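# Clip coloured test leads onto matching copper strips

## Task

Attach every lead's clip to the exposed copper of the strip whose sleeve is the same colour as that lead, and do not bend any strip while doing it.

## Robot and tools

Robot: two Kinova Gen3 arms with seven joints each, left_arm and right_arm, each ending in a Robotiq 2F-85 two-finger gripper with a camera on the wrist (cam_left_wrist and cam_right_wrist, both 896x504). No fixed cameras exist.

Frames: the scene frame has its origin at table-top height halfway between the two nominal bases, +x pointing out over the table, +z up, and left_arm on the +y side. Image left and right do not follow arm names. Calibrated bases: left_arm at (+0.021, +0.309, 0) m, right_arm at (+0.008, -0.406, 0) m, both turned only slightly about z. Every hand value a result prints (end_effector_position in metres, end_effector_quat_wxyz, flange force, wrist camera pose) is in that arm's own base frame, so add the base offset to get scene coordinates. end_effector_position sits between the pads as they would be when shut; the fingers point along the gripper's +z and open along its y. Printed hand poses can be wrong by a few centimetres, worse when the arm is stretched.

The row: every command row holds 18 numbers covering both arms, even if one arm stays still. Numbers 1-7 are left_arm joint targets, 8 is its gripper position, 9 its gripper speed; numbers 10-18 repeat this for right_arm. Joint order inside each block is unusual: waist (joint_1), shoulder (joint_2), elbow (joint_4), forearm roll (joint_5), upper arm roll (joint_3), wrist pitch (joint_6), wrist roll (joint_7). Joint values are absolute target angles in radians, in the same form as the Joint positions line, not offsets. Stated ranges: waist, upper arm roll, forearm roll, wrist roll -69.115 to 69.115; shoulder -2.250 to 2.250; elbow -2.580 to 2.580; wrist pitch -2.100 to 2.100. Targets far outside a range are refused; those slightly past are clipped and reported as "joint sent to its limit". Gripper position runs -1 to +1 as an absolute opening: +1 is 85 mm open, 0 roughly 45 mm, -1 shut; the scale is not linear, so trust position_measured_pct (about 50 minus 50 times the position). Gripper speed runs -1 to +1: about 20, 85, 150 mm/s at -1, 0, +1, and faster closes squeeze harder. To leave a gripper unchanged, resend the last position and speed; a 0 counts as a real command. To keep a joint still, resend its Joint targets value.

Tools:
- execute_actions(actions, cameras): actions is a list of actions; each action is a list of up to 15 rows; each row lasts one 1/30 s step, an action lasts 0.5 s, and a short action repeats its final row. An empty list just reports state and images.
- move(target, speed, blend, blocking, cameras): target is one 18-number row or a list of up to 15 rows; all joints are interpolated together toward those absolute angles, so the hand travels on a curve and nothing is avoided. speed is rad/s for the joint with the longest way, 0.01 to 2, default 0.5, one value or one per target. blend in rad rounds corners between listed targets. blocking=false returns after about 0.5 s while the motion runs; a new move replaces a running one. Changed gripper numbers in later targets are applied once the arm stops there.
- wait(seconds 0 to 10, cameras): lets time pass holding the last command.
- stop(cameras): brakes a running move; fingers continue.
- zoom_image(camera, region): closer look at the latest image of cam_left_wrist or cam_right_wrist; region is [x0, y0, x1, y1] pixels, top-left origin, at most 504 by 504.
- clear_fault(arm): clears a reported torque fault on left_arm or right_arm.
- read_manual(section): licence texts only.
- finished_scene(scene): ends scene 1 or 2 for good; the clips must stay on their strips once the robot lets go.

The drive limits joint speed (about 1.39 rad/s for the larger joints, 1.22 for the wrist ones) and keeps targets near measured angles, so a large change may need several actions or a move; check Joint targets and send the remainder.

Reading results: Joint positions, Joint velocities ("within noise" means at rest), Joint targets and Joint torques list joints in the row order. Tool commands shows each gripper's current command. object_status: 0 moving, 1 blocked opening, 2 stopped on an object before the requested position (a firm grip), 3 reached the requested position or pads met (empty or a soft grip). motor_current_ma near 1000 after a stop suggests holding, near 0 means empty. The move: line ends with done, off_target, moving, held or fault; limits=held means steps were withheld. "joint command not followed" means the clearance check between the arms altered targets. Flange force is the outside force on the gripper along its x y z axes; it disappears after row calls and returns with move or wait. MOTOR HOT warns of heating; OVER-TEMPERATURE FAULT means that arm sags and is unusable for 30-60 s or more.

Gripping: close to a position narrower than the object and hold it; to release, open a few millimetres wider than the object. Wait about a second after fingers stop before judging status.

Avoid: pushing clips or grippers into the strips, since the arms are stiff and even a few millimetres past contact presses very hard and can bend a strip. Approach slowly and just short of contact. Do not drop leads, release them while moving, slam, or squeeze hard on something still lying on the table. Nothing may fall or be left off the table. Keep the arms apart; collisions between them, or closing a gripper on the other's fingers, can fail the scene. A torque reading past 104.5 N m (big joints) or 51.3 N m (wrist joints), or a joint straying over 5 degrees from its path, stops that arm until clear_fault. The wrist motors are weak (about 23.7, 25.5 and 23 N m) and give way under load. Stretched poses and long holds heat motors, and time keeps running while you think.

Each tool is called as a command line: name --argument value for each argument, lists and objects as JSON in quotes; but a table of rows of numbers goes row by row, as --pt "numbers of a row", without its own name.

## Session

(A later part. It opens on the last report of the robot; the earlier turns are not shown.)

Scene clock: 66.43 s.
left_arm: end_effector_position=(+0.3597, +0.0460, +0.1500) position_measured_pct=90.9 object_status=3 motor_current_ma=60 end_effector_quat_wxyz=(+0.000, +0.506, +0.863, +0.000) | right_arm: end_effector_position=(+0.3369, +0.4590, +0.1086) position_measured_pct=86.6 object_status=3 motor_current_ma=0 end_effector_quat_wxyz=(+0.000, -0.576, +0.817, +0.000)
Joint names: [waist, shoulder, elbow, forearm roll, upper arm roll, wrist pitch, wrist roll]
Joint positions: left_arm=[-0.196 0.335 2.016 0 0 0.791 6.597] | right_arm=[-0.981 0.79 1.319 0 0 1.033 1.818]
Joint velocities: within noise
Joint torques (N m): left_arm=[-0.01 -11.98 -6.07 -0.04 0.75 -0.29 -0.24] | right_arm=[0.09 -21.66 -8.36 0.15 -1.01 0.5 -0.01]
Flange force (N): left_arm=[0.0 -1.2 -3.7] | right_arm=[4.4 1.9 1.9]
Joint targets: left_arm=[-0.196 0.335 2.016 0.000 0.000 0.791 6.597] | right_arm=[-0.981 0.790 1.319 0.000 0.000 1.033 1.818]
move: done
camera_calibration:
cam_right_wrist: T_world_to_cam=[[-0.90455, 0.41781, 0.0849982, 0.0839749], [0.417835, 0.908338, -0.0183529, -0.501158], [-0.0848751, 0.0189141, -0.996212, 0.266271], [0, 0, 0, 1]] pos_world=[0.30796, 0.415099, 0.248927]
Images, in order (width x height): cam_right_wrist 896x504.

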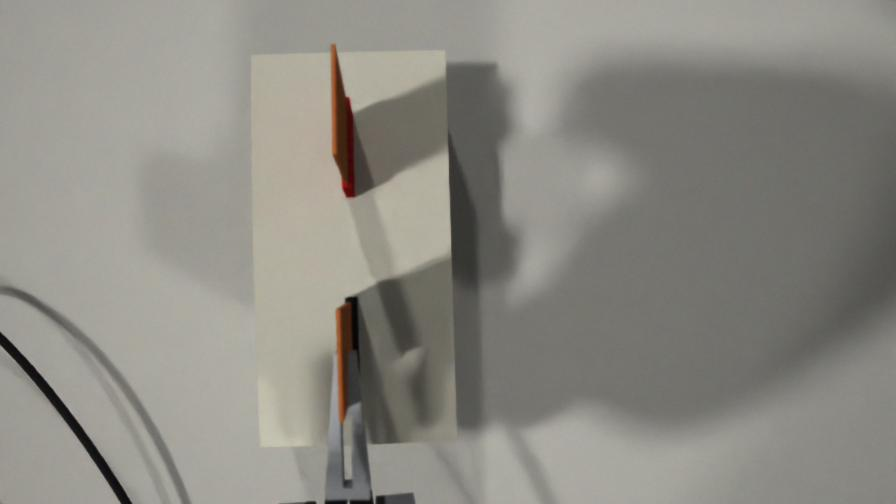

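move --target '[-0.1958,0.3346,2.0156,0,0,0.7914,6.597,-0.82,-1,-0.9813,0.79,1.3188,0,0,1.0328,1.8177,-0.66,-1]' --speed 0.03 --cameras '["cam_right_wrist"]'

zoom_image --camera "cam_right_wrist" --region '[300, 290, 400, 430]'

zoom_image --camera "cam_right_wrist" --region '[290, 364, 420, 504]'

Scene clock: 67.27 s.
left_arm: end_effector_position=(+0.3597, +0.0460, +0.1500) position_measured_pct=90.9 object_status=3 motor_current_ma=60 end_effector_quat_wxyz=(+0.000, +0.506, +0.863, +0.000) | right_arm: end_effector_position=(+0.3369, +0.4590, +0.1086) position_measured_pct=83.1 object_status=3 motor_current_ma=0 end_effector_quat_wxyz=(+0.000, -0.576, +0.817, +0.000)
Joint names: [waist, shoulder, elbow, forearm roll, upper arm roll, wrist pitch, wrist roll]
Joint positions: left_arm=[-0.196 0.335 2.016 0 0 0.791 6.597] | right_arm=[-0.981 0.79 1.319 0 0 1.033 1.818]
Joint velocities: within noise
Joint torques (N m): left_arm=[0.03 -12.01 -6.02 -0.04 0.75 -0.3 -0.24] | right_arm=[-0.03 -21.64 -8.37 0.12 -1.09 0.51 0.01]
Flange force (N): left_arm=[0.0 -1.0 -3.8] | right_arm=[4.6 1.7 1.9]
Joint targets: left_arm=[-0.196 0.335 2.016 0.000 0.000 0.791 6.597] | right_arm=[-0.981 0.790 1.319 0.000 0.000 1.033 1.818]
move: done
camera_calibration:
cam_right_wrist: T_world_to_cam=[[-0.90455, 0.41781, 0.0849982, 0.0839749], [0.417835, 0.908338, -0.0183529, -0.501158], [-0.0848751, 0.0189141, -0.996212, 0.266271], [0, 0, 0, 1]] pos_world=[0.30796, 0.415099, 0.248927]
Images, in order (width x height): cam_right_wrist 896x504.

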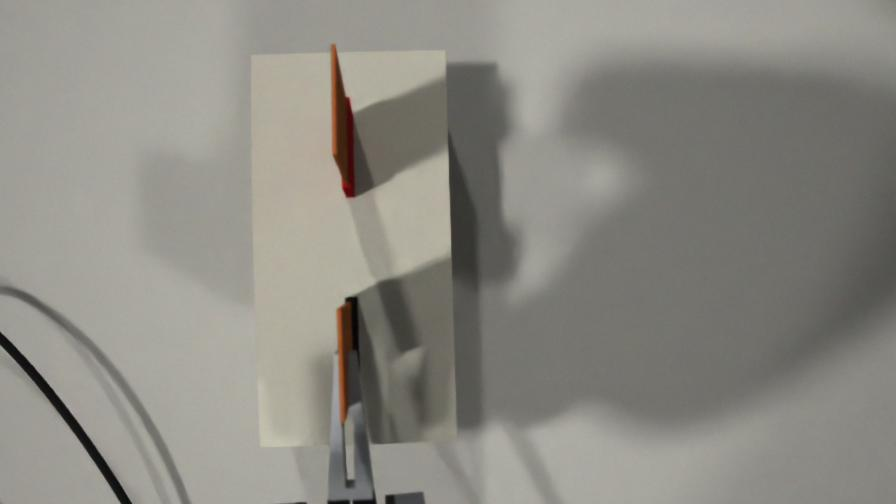

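Scaled by 3.600 from the camera's 896x504 image, which has a finer 1280x720 frame.

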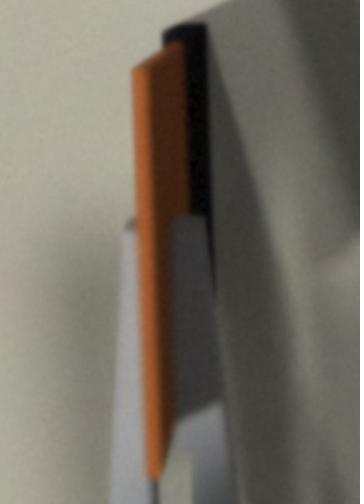

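Scaled by 3.600 from the camera's 896x504 image, which has a finer 1280x720 frame.

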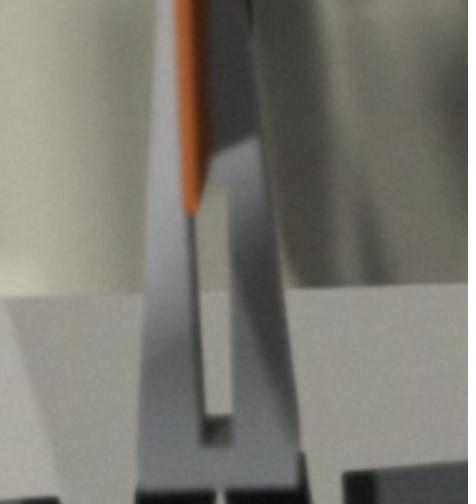

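move --pt "-0.1958 0.3346 2.0156 0 0 0.7914 6.597 -0.82 -1 -0.9813 0.79 1.3188 0 0 1.0328 1.8177 -0.4 -1" --pt "-0.1958 0.3346 2.0156 0 0 0.7914 6.597 -0.82 -1 -0.9813 0.7417 1.2682 0 0 1.1317 1.8177 -0.4 -1" --pt "-0.1958 0.3346 2.0156 0 0 0.7914 6.597 -0.82 -1 -0.9813 0.6641 1.0823 0 0 1.3952 1.8177 -0.4 -1" --speed '[0.1,0.1,0.3]' --blend '[0,0.03,0]'

Scene clock: 73.53 s.
left_arm: end_effector_position=(+0.3597, +0.0460, +0.1500) position_measured_pct=90.9 object_status=3 motor_current_ma=60 end_effector_quat_wxyz=(+0.000, +0.506, +0.863, +0.000) | right_arm: end_effector_position=(+0.3369, +0.4590, +0.2499) position_measured_pct=69.7 object_status=3 motor_current_ma=0 end_effector_quat_wxyz=(+0.000, -0.576, +0.817, +0.000)
Joint names: [waist, shoulder, elbow, forearm roll, upper arm roll, wrist pitch, wrist roll]
Joint positions: left_arm=[-0.196 0.335 2.016 0 0 0.791 6.597] | right_arm=[-0.981 0.664 1.082 0 0 1.395 1.818]
Joint velocities: within noise
Joint torques (N m): left_arm=[0.06 -11.98 -6.04 -0.02 0.71 -0.26 -0.23] | right_arm=[0.02 -20.97 -9.53 0.12 -1.08 0.41 -0.01]
Flange force (N): left_arm=[0.1 -1.1 -3.7] | right_arm=[4.7 1.6 3.1]
Joint targets: left_arm=[-0.196 0.335 2.016 0.000 0.000 0.791 6.597] | right_arm=[-0.981 0.664 1.082 0.000 0.000 1.395 1.818]
move: done
camera_calibration:
cam_left_wrist: T_world_to_cam=[[0.905943, 0.416547, 0.0758621, -0.369302], [0.4104, -0.907975, 0.0845722, -0.0680867], [0.104109, -0.0454838, -0.993525, 0.265367], [0, 0, 0, 1]] pos_world=[0.334882, 0.10408, 0.297423]
cam_right_wrist: T_world_to_cam=[[-0.904553, 0.417811, 0.0849566, 0.0720633], [0.417827, 0.908339, -0.0184434, -0.498568], [-0.0848752, 0.0188141, -0.996214, 0.407187], [0, 0, 0, 1]] pos_world=[0.30806, 0.415099, 0.390327]

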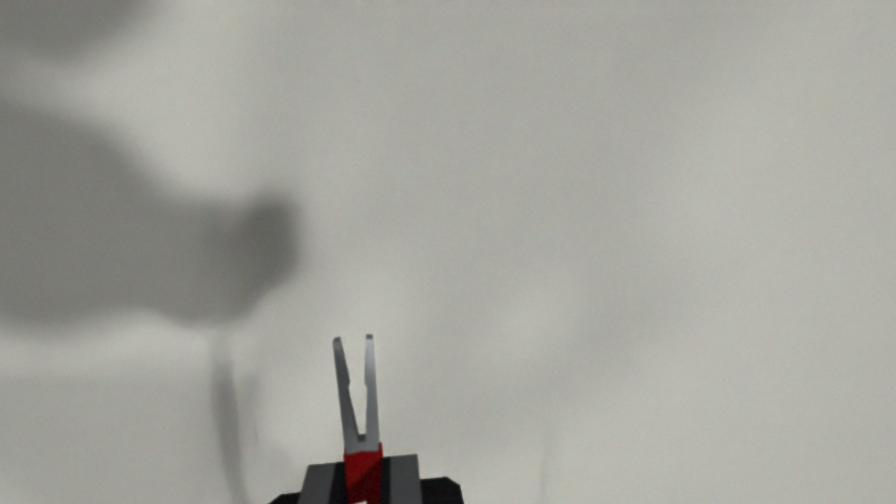

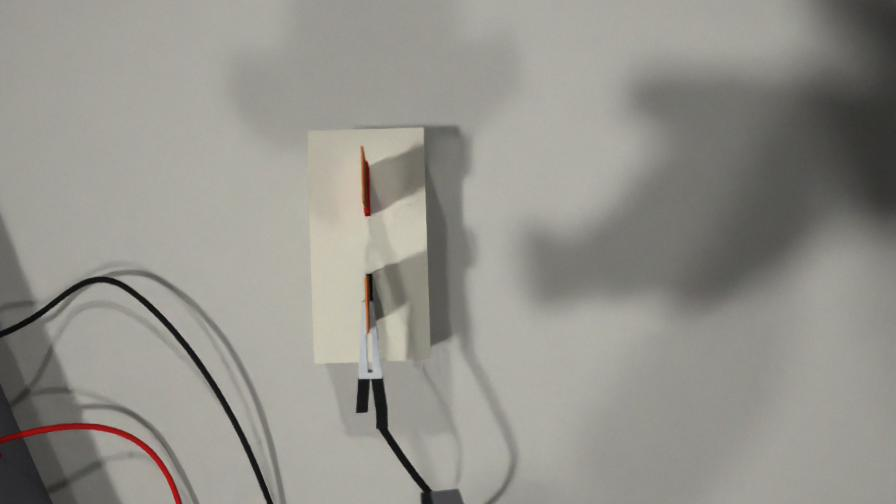

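move --pt "0.2310 0.2174 1.6250 0 0 1.2992 6.6748 -0.82 -1 0.5 0.111 1.562 0 0 1.468 1.8177 -0.4 -1" --pt "0.6794 0.4705 1.2554 0 0 1.4157 6.7881 -0.82 -1 0.5 0.111 1.562 0 0 1.468 1.8177 -0.4 -1" --pt "0.9225 0.4843 1.6426 0 0 1.0147 6.8479 -0.82 -1 0.5 0.111 1.562 0 0 1.468 1.8177 -0.4 -1" --speed '[0.9,0.5,0.4]' --blend '[0.1,0.1,0]'

zoom_image --camera "cam_left_wrist" --region '[320, 150, 420, 290]'

zoom_image --camera "cam_left_wrist" --region '[300, 310, 420, 480]'

Scene clock: 77.97 s.
left_arm: end_effector_position=(+0.2597, -0.3840, +0.1800) position_measured_pct=90.9 object_status=3 motor_current_ma=60 end_effector_quat_wxyz=(+0.000, +0.822, +0.570, +0.000) | right_arm: end_effector_position=(+0.3036, -0.1942, +0.3596) position_measured_pct=69.7 object_status=3 motor_current_ma=0 end_effector_quat_wxyz=(+0.000, +0.126, +0.992, +0.000)
Joint names: [waist, shoulder, elbow, forearm roll, upper arm roll, wrist pitch, wrist roll]
Joint positions: left_arm=[0.922 0.484 1.643 0 0 1.015 6.848] | right_arm=[0.5 0.111 1.562 0 0 1.468 1.818]
Joint velocities: within noise
Joint torques (N m): left_arm=[0.01 -15.84 -7.39 0 0.9 -0.27 -0.24] | right_arm=[0.25 -11.04 -9.61 0.18 -1.21 0.47 0]
Flange force (N): left_arm=[0.3 -1.6 -2.9] | right_arm=[2.8 -0.4 3.8]
Joint targets: left_arm=[0.923 0.484 1.643 0.000 0.000 1.015 6.848] | right_arm=[0.500 0.111 1.562 0.000 0.000 1.468 1.818]
move: done
camera_calibration:
cam_left_wrist: T_world_to_cam=[[0.903629, -0.421538, 0.0758933, -0.423084], [-0.427071, -0.900246, 0.0846606, -0.199614], [0.032635, -0.108914, -0.993515, 0.280232], [0, 0, 0, 1]] pos_world=[0.287916, -0.327527, 0.327423]
cam_right_wrist: T_world_to_cam=[[0.335207, 0.938308, 0.0849354, 0.0301541], [0.942071, -0.334943, -0.0177624, -0.290116], [0.0117819, 0.0859693, -0.996228, 0.509563], [0, 0, 0, 1]] pos_world=[0.257198, -0.169273, 0.499926]

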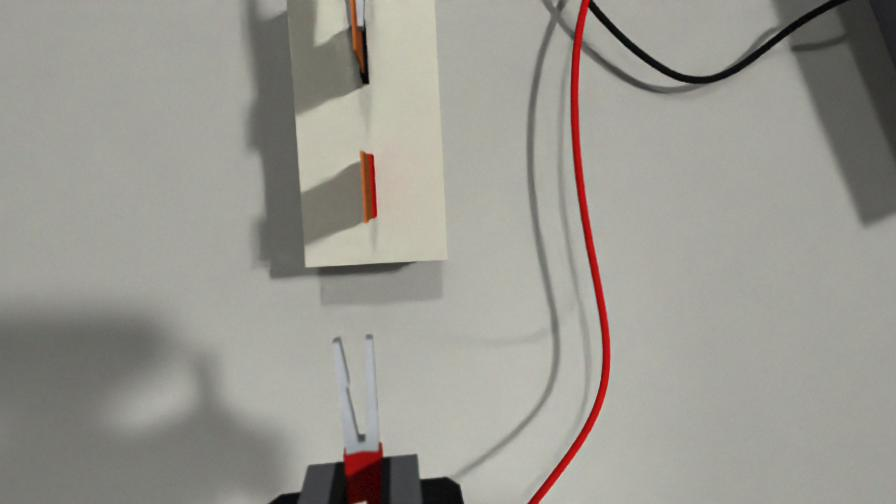

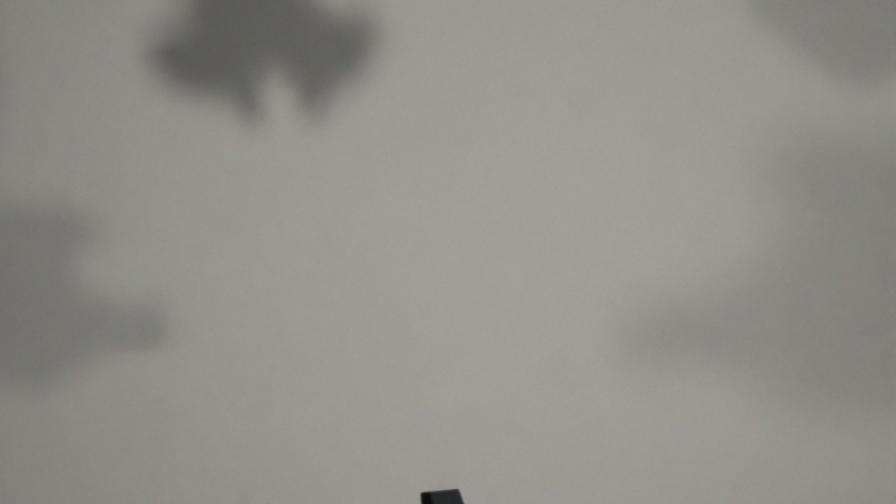

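Scaled by 3.600 from the camera's 896x504 image, which has a finer 1280x720 frame.

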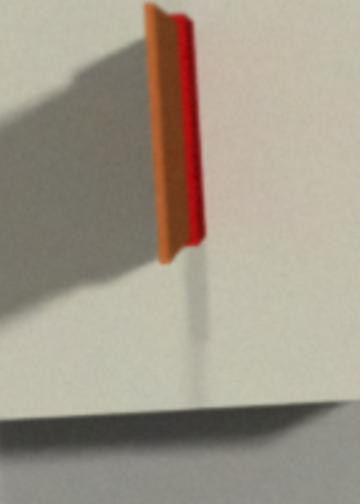

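Scaled by 2.965 from the camera's 896x504 image, which has a finer 1280x720 frame.

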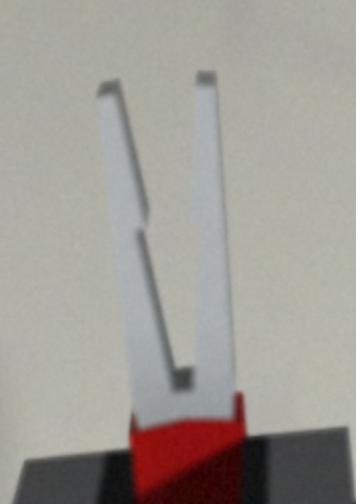

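move --target '[0.9207,0.5906,1.7314,0,0,0.8196,6.8164,-0.82,-1,0.5,0.111,1.562,0,0,1.468,1.8177,-0.4,-1]' --speed 0.2 --cameras '["cam_left_wrist"]'

zoom_image --camera "cam_left_wrist" --region '[280, 100, 400, 250]'

zoom_image --camera "cam_left_wrist" --region '[300, 310, 420, 480]'

Scene clock: 81.20 s.
left_arm: end_effector_position=(+0.2611, -0.3845, +0.1085) position_measured_pct=90.9 object_status=3 motor_current_ma=60 end_effector_quat_wxyz=(+0.000, +0.830, +0.558, +0.000) | right_arm: end_effector_position=(+0.3036, -0.1942, +0.3596) position_measured_pct=69.7 object_status=3 motor_current_ma=0 end_effector_quat_wxyz=(+0.000, +0.126, +0.992, +0.000)
Joint names: [waist, shoulder, elbow, forearm roll, upper arm roll, wrist pitch, wrist roll]
Joint positions: left_arm=[0.921 0.591 1.731 0 0 0.82 6.816] | right_arm=[0.5 0.111 1.562 0 0 1.468 1.818]
Joint velocities: within noise
Joint torques (N m): left_arm=[0.2 -16.61 -6.24 -0.03 0.94 -0.32 -0.3] | right_arm=[0.26 -11.05 -9.54 0.17 -1.23 0.49 0]
Flange force (N): left_arm=[-0.1 -0.9 -3.5] | right_arm=[2.6 -0.4 3.7]
Joint targets: left_arm=[0.921 0.591 1.731 0.000 0.000 0.820 6.816] | right_arm=[0.500 0.111 1.562 0.000 0.000 1.468 1.818]
move: done
camera_calibration:
cam_left_wrist: T_world_to_cam=[[0.890746, -0.448108, 0.075958, -0.425984], [-0.453544, -0.887208, 0.0846201, -0.181469], [0.0294715, -0.109825, -0.993514, 0.20957], [0, 0, 0, 1]] pos_world=[0.290963, -0.328872, 0.255923]
Images, in order (width x height): cam_left_wrist 896x504.

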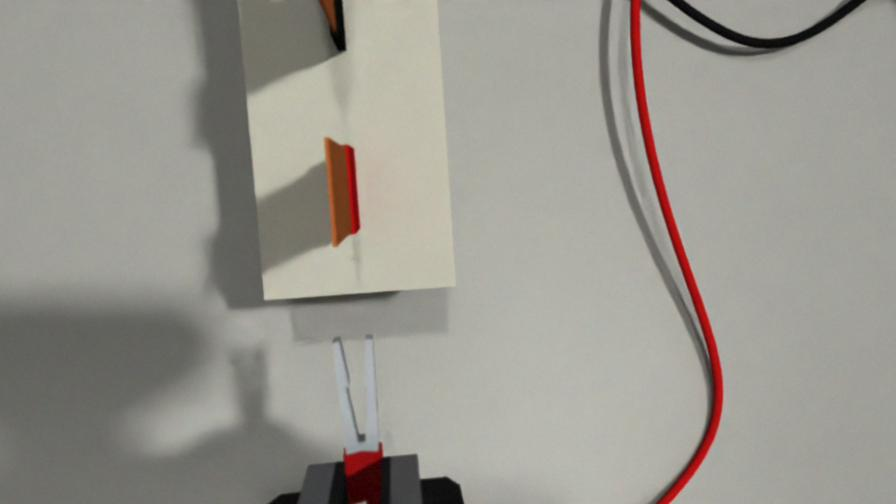

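Scaled by 3.360 from the camera's 896x504 image, which has a finer 1280x720 frame.

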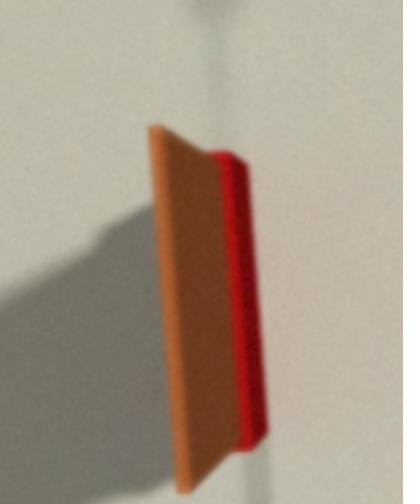

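Scaled by 2.965 from the camera's 896x504 image, which has a finer 1280x720 frame.

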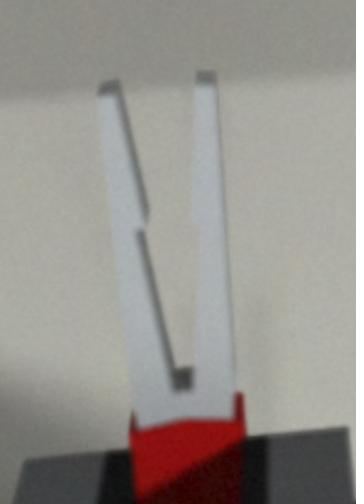

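move --target '[0.8910,0.5727,1.7672,0,0,0.8017,6.7710,-0.82,-1,0.5,0.111,1.562,0,0,1.468,1.8177,-0.4,-1]' --speed 0.05 --cameras '["cam_left_wrist"]'

zoom_image --camera "cam_left_wrist" --region '[290, 210, 410, 380]'

Scene clock: 83.43 s.
left_arm: end_effector_position=(+0.2660, -0.3686, +0.1085) position_measured_pct=90.9 object_status=3 motor_current_ma=60 end_effector_quat_wxyz=(+0.000, +0.834, +0.551, +0.000) | right_arm: end_effector_position=(+0.3036, -0.1942, +0.3596) position_measured_pct=69.7 object_status=3 motor_current_ma=0 end_effector_quat_wxyz=(+0.000, +0.126, +0.992, +0.000)
Joint names: [waist, shoulder, elbow, forearm roll, upper arm roll, wrist pitch, wrist roll]
Joint positions: left_arm=[0.891 0.573 1.767 0 0 0.802 6.771] | right_arm=[0.5 0.111 1.562 0 0 1.468 1.818]
Joint velocities: within noise
Joint torques (N m): left_arm=[0.23 -16.35 -6.09 0 0.96 -0.29 -0.29] | right_arm=[0.25 -11.03 -9.62 0.17 -1.23 0.49 -0.01]
Flange force (N): left_arm=[-0.2 -0.5 -3.2] | right_arm=[2.8 -0.4 3.9]
Joint targets: left_arm=[0.891 0.573 1.767 0.000 0.000 0.802 6.771] | right_arm=[0.500 0.111 1.562 0.000 0.000 1.468 1.818]
move: done
camera_calibration:
cam_left_wrist: T_world_to_cam=[[0.883597, -0.462058, 0.0758874, -0.426458], [-0.46743, -0.879972, 0.0846137, -0.158891], [0.0276823, -0.110236, -0.99352, 0.211587], [0, 0, 0, 1]] pos_world=[0.296689, -0.313543, 0.256023]
Images, in order (width x height): cam_left_wrist 896x504.

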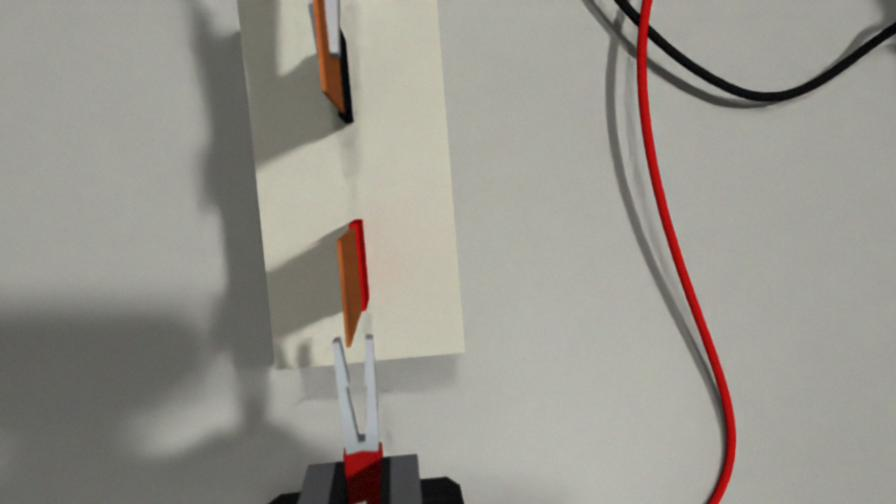

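Scaled by 2.965 from the camera's 896x504 image, which has a finer 1280x720 frame.

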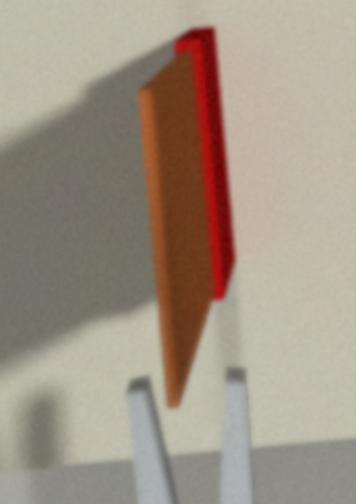

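move --target '[0.8782,0.5664,1.7798,0,0,0.7954,6.7582,-0.82,-1,0.5,0.111,1.562,0,0,1.468,1.8177,-0.4,-1]' --speed 0.04 --cameras '["cam_left_wrist"]'

zoom_image --camera "cam_left_wrist" --region '[300, 240, 400, 380]'

Scene clock: 84.97 s.
left_arm: end_effector_position=(+0.2684, -0.3624, +0.1085) position_measured_pct=90.9 object_status=3 motor_current_ma=60 end_effector_quat_wxyz=(+0.000, +0.834, +0.551, +0.000) | right_arm: end_effector_position=(+0.3036, -0.1942, +0.3596) position_measured_pct=69.7 object_status=3 motor_current_ma=0 end_effector_quat_wxyz=(+0.000, +0.126, +0.992, +0.000)
Joint names: [waist, shoulder, elbow, forearm roll, upper arm roll, wrist pitch, wrist roll]
Joint positions: left_arm=[0.878 0.566 1.78 0 0 0.795 6.758] | right_arm=[0.5 0.111 1.562 0 0 1.468 1.818]
Joint velocities: within noise
Joint torques (N m): left_arm=[0.26 -15.97 -6.23 -0.02 0.96 -0.24 -0.12] | right_arm=[0.22 -10.97 -9.58 0.16 -1.22 0.5 0.02]
Flange force (N): left_arm=[0.7 -1.3 -3.3] | right_arm=[2.9 -0.4 3.8]
Joint targets: left_arm=[0.878 0.566 1.780 0.000 0.000 0.795 6.758] | right_arm=[0.500 0.111 1.562 0.000 0.000 1.468 1.818]
move: done
camera_calibration:
cam_left_wrist: T_world_to_cam=[[0.883597, -0.462058, 0.0758874, -0.425668], [-0.46743, -0.879972, 0.0846137, -0.152225], [0.0276823, -0.110236, -0.99352, 0.212215], [0, 0, 0, 1]] pos_world=[0.299089, -0.307243, 0.256023]
Images, in order (width x height): cam_left_wrist 896x504.

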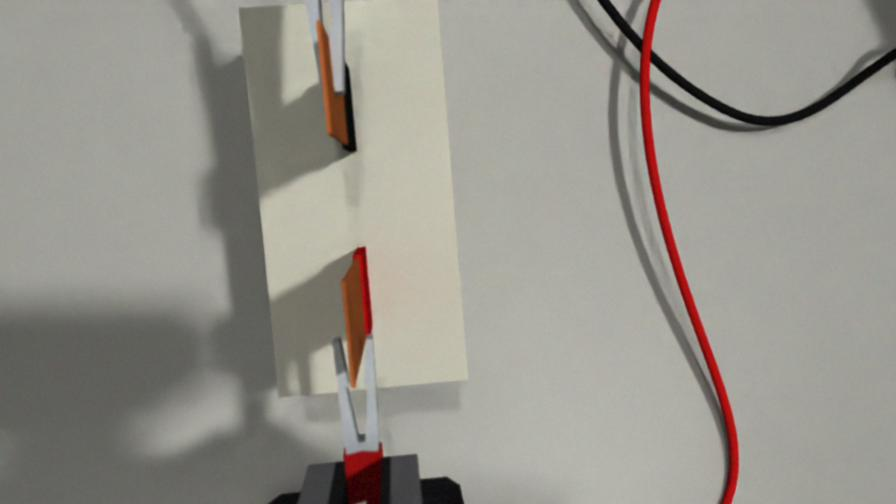

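Scaled by 3.600 from the camera's 896x504 image, which has a finer 1280x720 frame.

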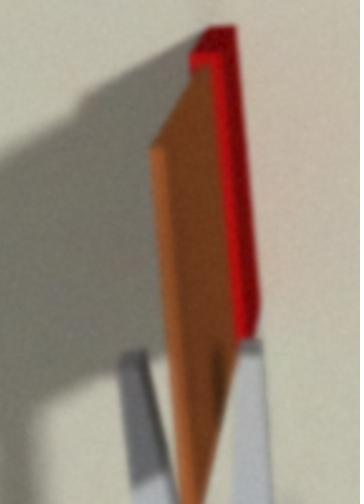

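zoom_image --camera "cam_left_wrist" --region '[310, 320, 410, 460]'

Scaled by 3.600 from the camera's 896x504 image, which has a finer 1280x720 frame.

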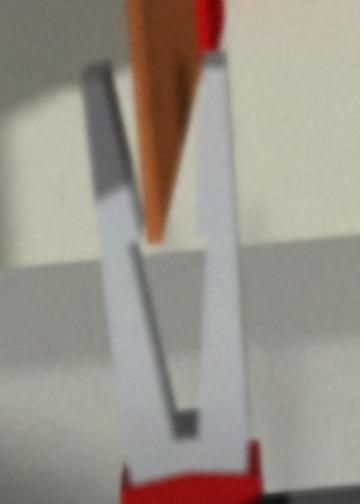

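move --target '[0.8699,0.5628,1.7871,0,0,0.7917,6.7499,-0.82,-1,0.5,0.111,1.562,0,0,1.468,1.8177,-0.4,-1]' --speed 0.04 --cameras '["cam_left_wrist"]'

zoom_image --camera "cam_left_wrist" --region '[310, 270, 410, 410]'

zoom_image --camera "cam_left_wrist" --region '[310, 320, 410, 460]'

Scene clock: 86.47 s.
left_arm: end_effector_position=(+0.2700, -0.3586, +0.1085) position_measured_pct=90.9 object_status=3 motor_current_ma=60 end_effector_quat_wxyz=(+0.000, +0.834, +0.551, +0.000) | right_arm: end_effector_position=(+0.3036, -0.1942, +0.3596) position_measured_pct=69.7 object_status=3 motor_current_ma=0 end_effector_quat_wxyz=(+0.000, +0.126, +0.992, +0.000)
Joint names: [waist, shoulder, elbow, forearm roll, upper arm roll, wrist pitch, wrist roll]
Joint positions: left_arm=[0.87 0.563 1.787 0 0 0.792 6.75] | right_arm=[0.5 0.111 1.562 0 0 1.468 1.818]
Joint velocities: within noise
Joint torques (N m): left_arm=[0.24 -15.8 -5.92 0 0.94 -0.25 -0.19] | right_arm=[0.25 -11.03 -9.57 0.17 -1.19 0.48 0.01]
Flange force (N): left_arm=[0.1 -0.6 -3.8] | right_arm=[2.7 -0.3 3.7]
Joint targets: left_arm=[0.870 0.563 1.787 0.000 0.000 0.792 6.750] | right_arm=[0.500 0.111 1.562 0.000 0.000 1.468 1.818]
move: done
camera_calibration:
cam_left_wrist: T_world_to_cam=[[0.883597, -0.462058, 0.0758874, -0.425406], [-0.46743, -0.879972, 0.0846137, -0.148078], [0.0276823, -0.110236, -0.99352, 0.212488], [0, 0, 0, 1]] pos_world=[0.300789, -0.303443, 0.255923]
Images, in order (width x height): cam_left_wrist 896x504.

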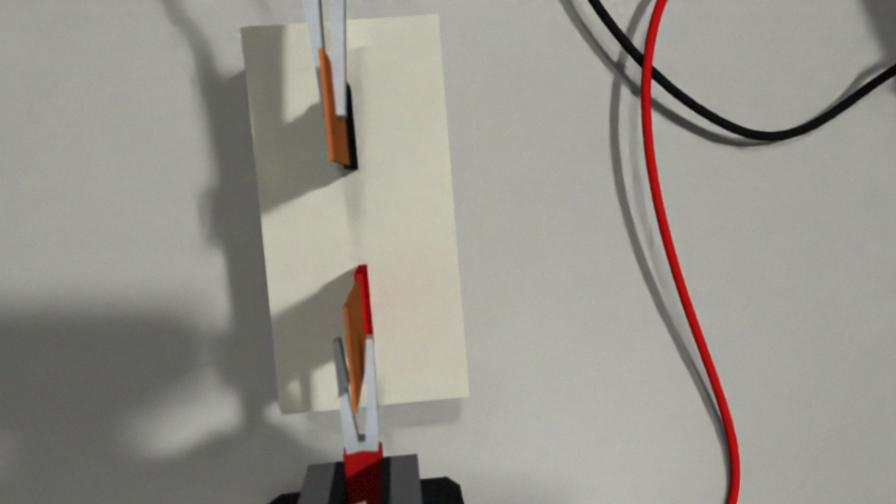

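Scaled by 3.600 from the camera's 896x504 image, which has a finer 1280x720 frame.

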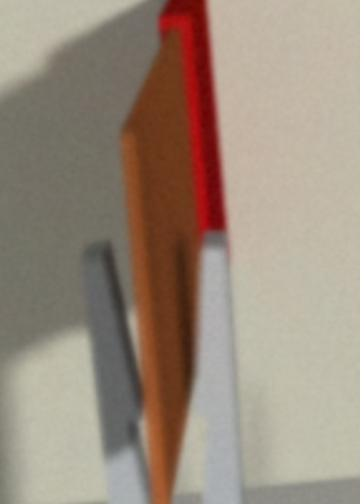

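Scaled by 3.600 from the camera's 896x504 image, which has a finer 1280x720 frame.

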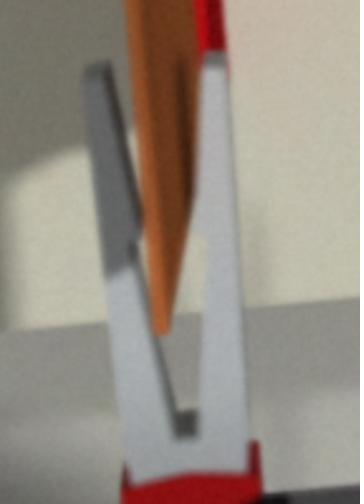

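move --target '[0.8699,0.5628,1.7871,0,0,0.7917,6.7499,-0.798,-1,0.5,0.111,1.562,0,0,1.468,1.8177,-0.4,-1]' --speed 0.04 --cameras '["cam_left_wrist"]'

zoom_image --camera "cam_left_wrist" --region '[310, 300, 410, 440]'

Scene clock: 87.37 s.
left_arm: end_effector_position=(+0.2700, -0.3585, +0.1085) position_measured_pct=89.6 object_status=3 motor_current_ma=40 end_effector_quat_wxyz=(+0.000, +0.834, +0.551, +0.000) | right_arm: end_effector_position=(+0.3036, -0.1942, +0.3596) position_measured_pct=69.7 object_status=3 motor_current_ma=0 end_effector_quat_wxyz=(+0.000, +0.126, +0.992, +0.000)
Joint names: [waist, shoulder, elbow, forearm roll, upper arm roll, wrist pitch, wrist roll]
Joint positions: left_arm=[0.87 0.563 1.787 0 0 0.792 6.75] | right_arm=[0.5 0.111 1.562 0 0 1.468 1.818]
Joint velocities: within noise
Joint torques (N m): left_arm=[0.21 -15.94 -5.96 0.03 1.01 -0.25 -0.25] | right_arm=[0.25 -11.01 -9.59 0.16 -1.22 0.48 0.01]
Flange force (N): left_arm=[-0.1 -0.7 -3.5] | right_arm=[2.8 -0.4 3.8]
Joint targets: left_arm=[0.870 0.563 1.787 0.000 0.000 0.792 6.750] | right_arm=[0.500 0.111 1.562 0.000 0.000 1.468 1.818]
move: done
camera_calibration:
cam_left_wrist: T_world_to_cam=[[0.8836, -0.462073, 0.0757536, -0.425378], [-0.467429, -0.879976, 0.0845727, -0.148069], [0.0275826, -0.110138, -0.993534, 0.212552], [0, 0, 0, 1]] pos_world=[0.30079, -0.303443, 0.255924]
Images, in order (width x height): cam_left_wrist 896x504.

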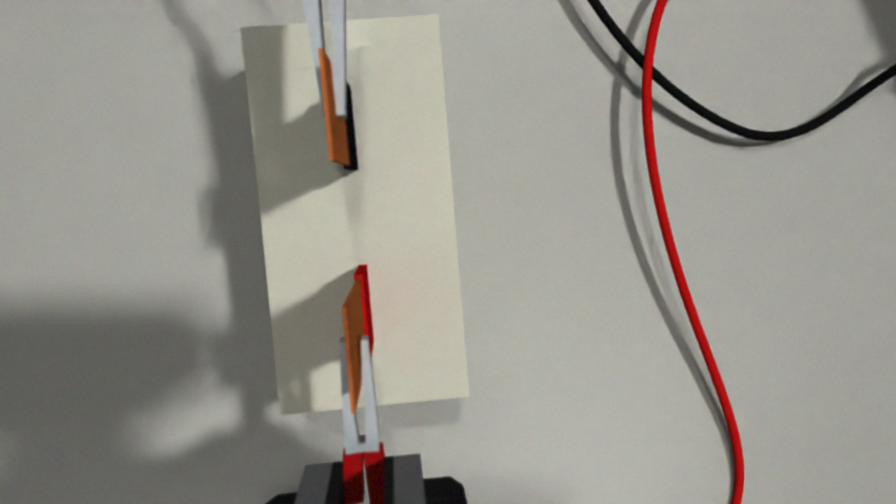

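Scaled by 3.600 from the camera's 896x504 image, which has a finer 1280x720 frame.

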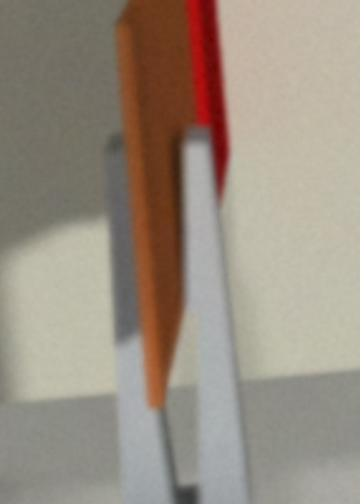

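zoom_image --camera "cam_left_wrist" --region '[330, 325, 390, 425]'

Scaled by 5.040 from the camera's 896x504 image, which has a finer 1280x720 frame.

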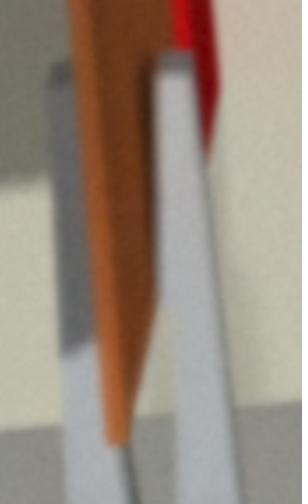

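move --target '[0.8699,0.5628,1.7871,0,0,0.7917,6.7499,-0.788,-1,0.5,0.111,1.562,0,0,1.468,1.8177,-0.4,-1]' --speed 0.04 --cameras '["cam_left_wrist"]'

zoom_image --camera "cam_left_wrist" --region '[310, 300, 410, 440]'

zoom_image --camera "cam_left_wrist" --region '[330, 325, 390, 425]'

Scene clock: 91.60 s.
left_arm: end_effector_position=(+0.2700, -0.3585, +0.1085) position_measured_pct=89.2 object_status=3 motor_current_ma=30 end_effector_quat_wxyz=(+0.000, +0.834, +0.551, +0.000) | right_arm: end_effector_position=(+0.3036, -0.1942, +0.3596) position_measured_pct=69.7 object_status=3 motor_current_ma=0 end_effector_quat_wxyz=(+0.000, +0.126, +0.992, +0.000)
Joint names: [waist, shoulder, elbow, forearm roll, upper arm roll, wrist pitch, wrist roll]
Joint positions: left_arm=[0.87 0.563 1.787 0 0 0.792 6.75] | right_arm=[0.5 0.111 1.562 0 0 1.468 1.818]
Joint velocities: within noise
Joint torques (N m): left_arm=[0.31 -15.94 -5.94 0.06 1.04 -0.21 -0.24] | right_arm=[0.26 -11.06 -9.58 0.14 -1.23 0.48 0.02]
Flange force (N): left_arm=[0.1 -0.5 -3.5] | right_arm=[2.6 -0.4 3.8]
Joint targets: left_arm=[0.870 0.563 1.787 0.000 0.000 0.792 6.750] | right_arm=[0.500 0.111 1.562 0.000 0.000 1.468 1.818]
move: done
camera_calibration:
cam_left_wrist: T_world_to_cam=[[0.8836, -0.462073, 0.0757536, -0.425378], [-0.467429, -0.879976, 0.0845727, -0.148069], [0.0275826, -0.110138, -0.993534, 0.212552], [0, 0, 0, 1]] pos_world=[0.30079, -0.303443, 0.255924]
Images, in order (width x height): cam_left_wrist 896x504.

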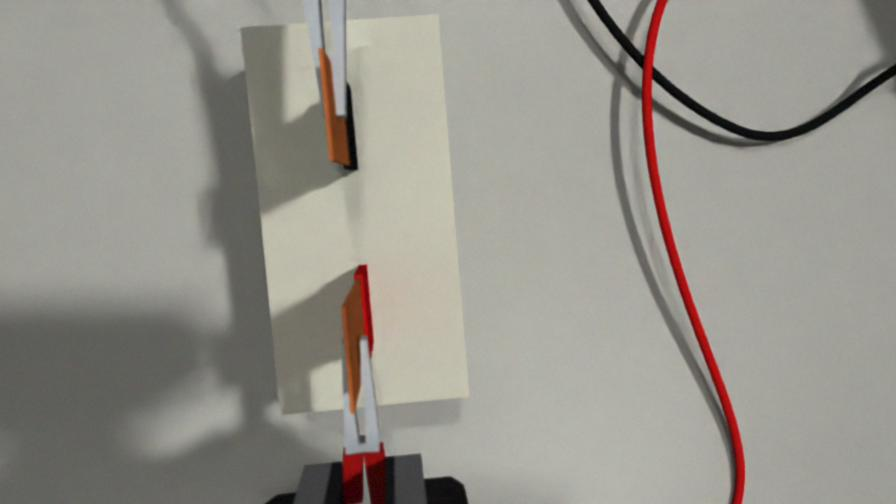

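Scaled by 3.600 from the camera's 896x504 image, which has a finer 1280x720 frame.

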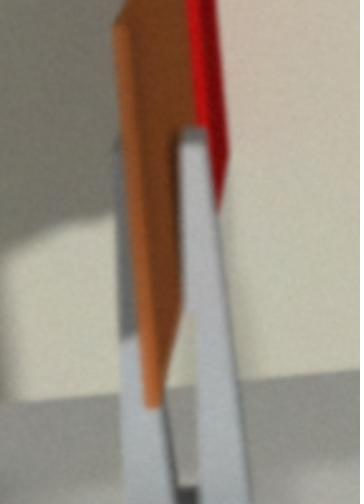

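Scaled by 5.040 from the camera's 896x504 image, which has a finer 1280x720 frame.

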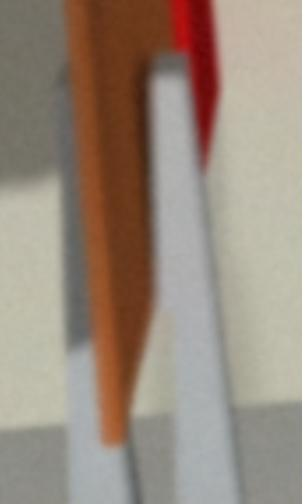

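move --target '[0.8694,0.5634,1.7858,0,0,0.7924,6.7494,-0.788,-1, 0.5,0.111,1.562,0,0,1.468,1.8177,-0.4,-1]' --speed 0.05 --cameras '["cam_left_wrist"]'

zoom_image --camera "cam_left_wrist" --region '[330, 325, 390, 425]'

zoom_image --camera "cam_left_wrist" --region '[310, 300, 410, 440]'

Scene clock: 94.27 s.
left_arm: end_effector_position=(+0.2705, -0.3587, +0.1085) position_measured_pct=89.2 object_status=3 motor_current_ma=30 end_effector_quat_wxyz=(+0.000, +0.834, +0.551, +0.000) | right_arm: end_effector_position=(+0.3036, -0.1942, +0.3596) position_measured_pct=69.7 object_status=3 motor_current_ma=0 end_effector_quat_wxyz=(+0.000, +0.126, +0.992, +0.000)
Joint names: [waist, shoulder, elbow, forearm roll, upper arm roll, wrist pitch, wrist roll]
Joint positions: left_arm=[0.869 0.563 1.786 0 0 0.792 6.749] | right_arm=[0.5 0.111 1.562 0 0 1.468 1.818]
Joint velocities: within noise
Joint torques (N m): left_arm=[0.18 -15.97 -6.01 -0.01 0.92 -0.27 -0.25] | right_arm=[0.25 -11.04 -9.58 0.18 -1.19 0.49 0]
Flange force (N): left_arm=[-0.1 -0.8 -3.5] | right_arm=[2.7 -0.4 3.8]
Joint targets: left_arm=[0.869 0.563 1.786 0.000 0.000 0.792 6.749] | right_arm=[0.500 0.111 1.562 0.000 0.000 1.468 1.818]
move: done
camera_calibration:
cam_left_wrist: T_world_to_cam=[[0.883597, -0.462058, 0.0758874, -0.425814], [-0.46743, -0.879972, 0.0846137, -0.147988], [0.0276823, -0.110236, -0.99352, 0.212565], [0, 0, 0, 1]] pos_world=[0.301189, -0.303543, 0.256023]
Images, in order (width x height): cam_left_wrist 896x504.

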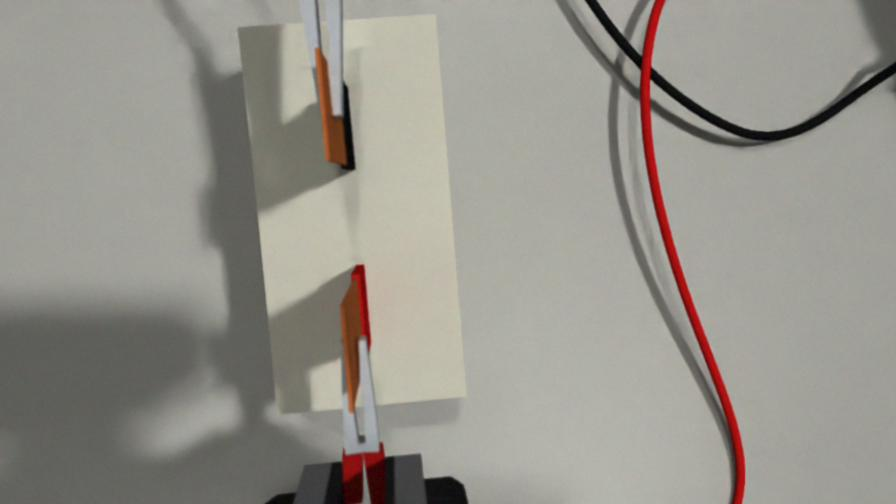

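Scaled by 5.040 from the camera's 896x504 image, which has a finer 1280x720 frame.

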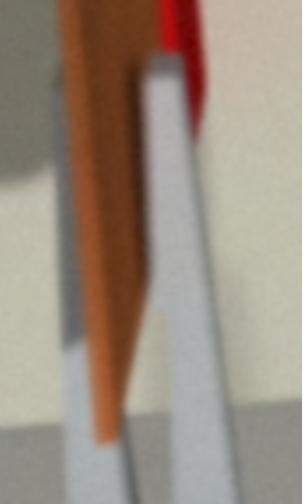

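Scaled by 3.600 from the camera's 896x504 image, which has a finer 1280x720 frame.

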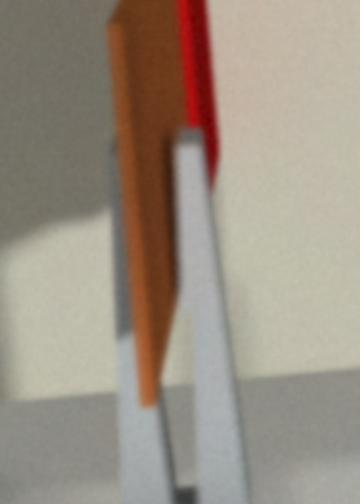

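move --target '[0.8691,0.5639,1.7849,0,0,0.7928,6.7491,-0.788,-1, 0.5,0.111,1.562,0,0,1.468,1.8177,-0.4,-1]' --speed 0.05 --cameras '["cam_left_wrist"]'

zoom_image --camera "cam_left_wrist" --region '[330, 325, 390, 425]'

zoom_image --camera "cam_left_wrist" --region '[320, 240, 400, 350]'

Scene clock: 97.87 s.
left_arm: end_effector_position=(+0.2707, -0.3588, +0.1085) position_measured_pct=89.2 object_status=3 motor_current_ma=30 end_effector_quat_wxyz=(+0.000, +0.834, +0.551, +0.000) | right_arm: end_effector_position=(+0.3036, -0.1942, +0.3596) position_measured_pct=69.7 object_status=3 motor_current_ma=0 end_effector_quat_wxyz=(+0.000, +0.126, +0.992, +0.000)
Joint names: [waist, shoulder, elbow, forearm roll, upper arm roll, wrist pitch, wrist roll]
Joint positions: left_arm=[0.869 0.564 1.785 0 0 0.793 6.749] | right_arm=[0.5 0.111 1.562 0 0 1.468 1.818]
Joint velocities: within noise
Joint torques (N m): left_arm=[0.2 -16.01 -6.03 -0.02 0.94 -0.27 -0.25] | right_arm=[0.21 -11.02 -9.61 0.19 -1.21 0.48 -0.01]
Flange force (N): left_arm=[-0.1 -0.8 -3.5] | right_arm=[2.9 -0.5 3.9]
Joint targets: left_arm=[0.869 0.564 1.785 0.000 0.000 0.793 6.749] | right_arm=[0.500 0.111 1.562 0.000 0.000 1.468 1.818]
move: done
camera_calibration:
cam_left_wrist: T_world_to_cam=[[0.883597, -0.462058, 0.0758874, -0.426117], [-0.46743, -0.879972, 0.0846137, -0.147927], [0.0276823, -0.110236, -0.99352, 0.212446], [0, 0, 0, 1]] pos_world=[0.301489, -0.303643, 0.255923]
Images, in order (width x height): cam_left_wrist 896x504.

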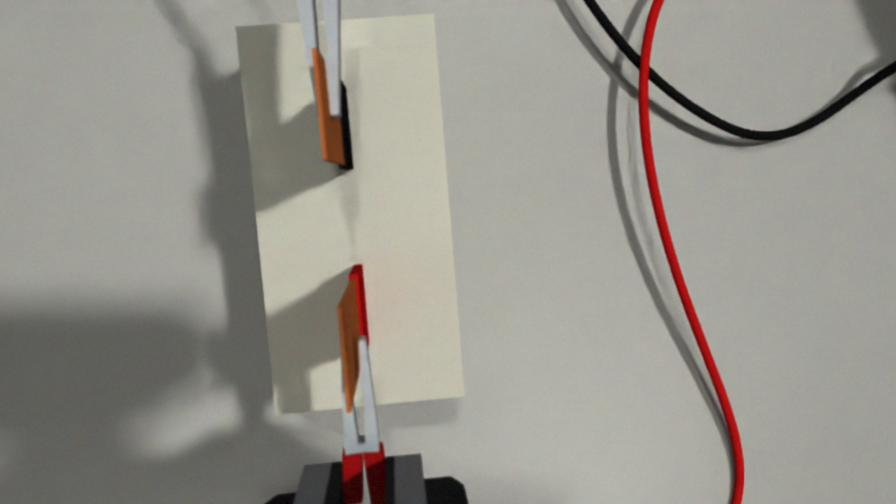

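Scaled by 5.040 from the camera's 896x504 image, which has a finer 1280x720 frame.

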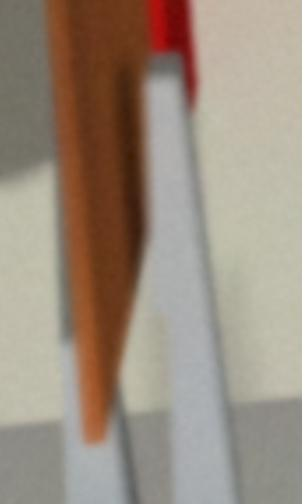

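Scaled by 4.582 from the camera's 896x504 image, which has a finer 1280x720 frame.

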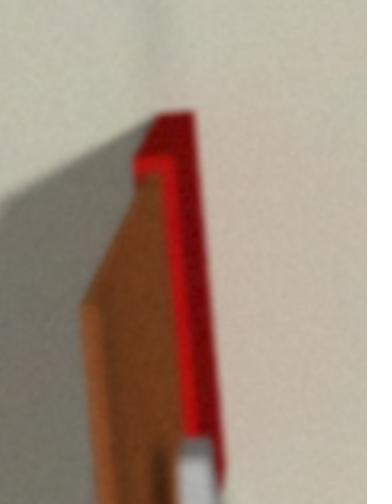

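move --target '[0.8691,0.5639,1.7849,0,0,0.7928,6.7491,-0.776,-1, 0.5,0.111,1.562,0,0,1.468,1.8177,-0.4,-1]' --speed 0.05 --cameras '["cam_left_wrist"]'

zoom_image --camera "cam_left_wrist" --region '[330, 325, 390, 425]'

zoom_image --camera "cam_left_wrist" --region '[320, 240, 400, 350]'

Scene clock: 100.90 s.
left_arm: end_effector_position=(+0.2707, -0.3588, +0.1085) position_measured_pct=88.7 object_status=3 motor_current_ma=30 end_effector_quat_wxyz=(+0.000, +0.834, +0.551, +0.000) | right_arm: end_effector_position=(+0.3036, -0.1942, +0.3596) position_measured_pct=69.7 object_status=3 motor_current_ma=0 end_effector_quat_wxyz=(+0.000, +0.126, +0.992, +0.000)
Joint names: [waist, shoulder, elbow, forearm roll, upper arm roll, wrist pitch, wrist roll]
Joint positions: left_arm=[0.869 0.564 1.785 0 0 0.793 6.749] | right_arm=[0.5 0.111 1.562 0 0 1.468 1.818]
Joint velocities: within noise
Joint torques (N m): left_arm=[0.27 -16.05 -6.2 0.02 1 -0.37 -0.25] | right_arm=[0.28 -11.03 -9.56 0.17 -1.2 0.49 -0.03]
Flange force (N): left_arm=[0.2 -1.0 -3.5] | right_arm=[2.7 -0.4 3.7]
Joint targets: left_arm=[0.869 0.564 1.785 0.000 0.000 0.793 6.749] | right_arm=[0.500 0.111 1.562 0.000 0.000 1.468 1.818]
move: done
camera_calibration:
cam_left_wrist: T_world_to_cam=[[0.883597, -0.462058, 0.0758874, -0.426117], [-0.46743, -0.879972, 0.0846137, -0.147927], [0.0276823, -0.110236, -0.99352, 0.212446], [0, 0, 0, 1]] pos_world=[0.301489, -0.303643, 0.255923]
Images, in order (width x height): cam_left_wrist 896x504.

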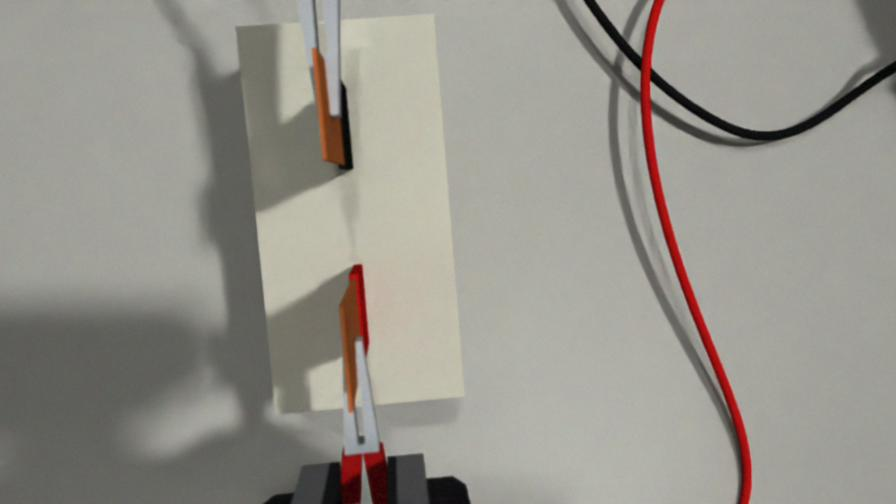

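Scaled by 5.040 from the camera's 896x504 image, which has a finer 1280x720 frame.

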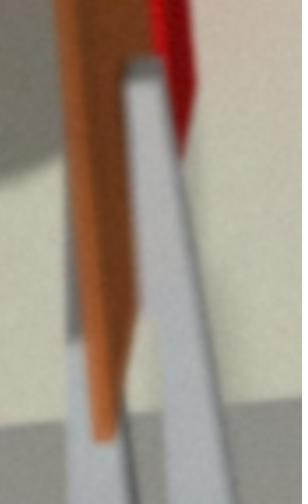

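Scaled by 4.582 from the camera's 896x504 image, which has a finer 1280x720 frame.

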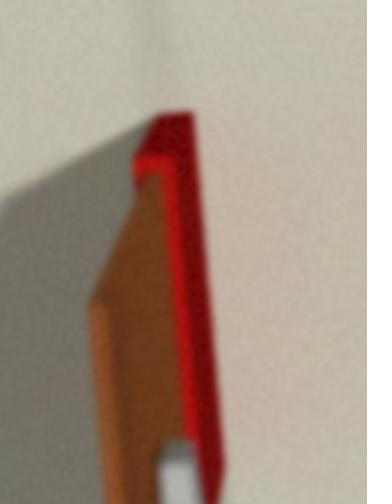

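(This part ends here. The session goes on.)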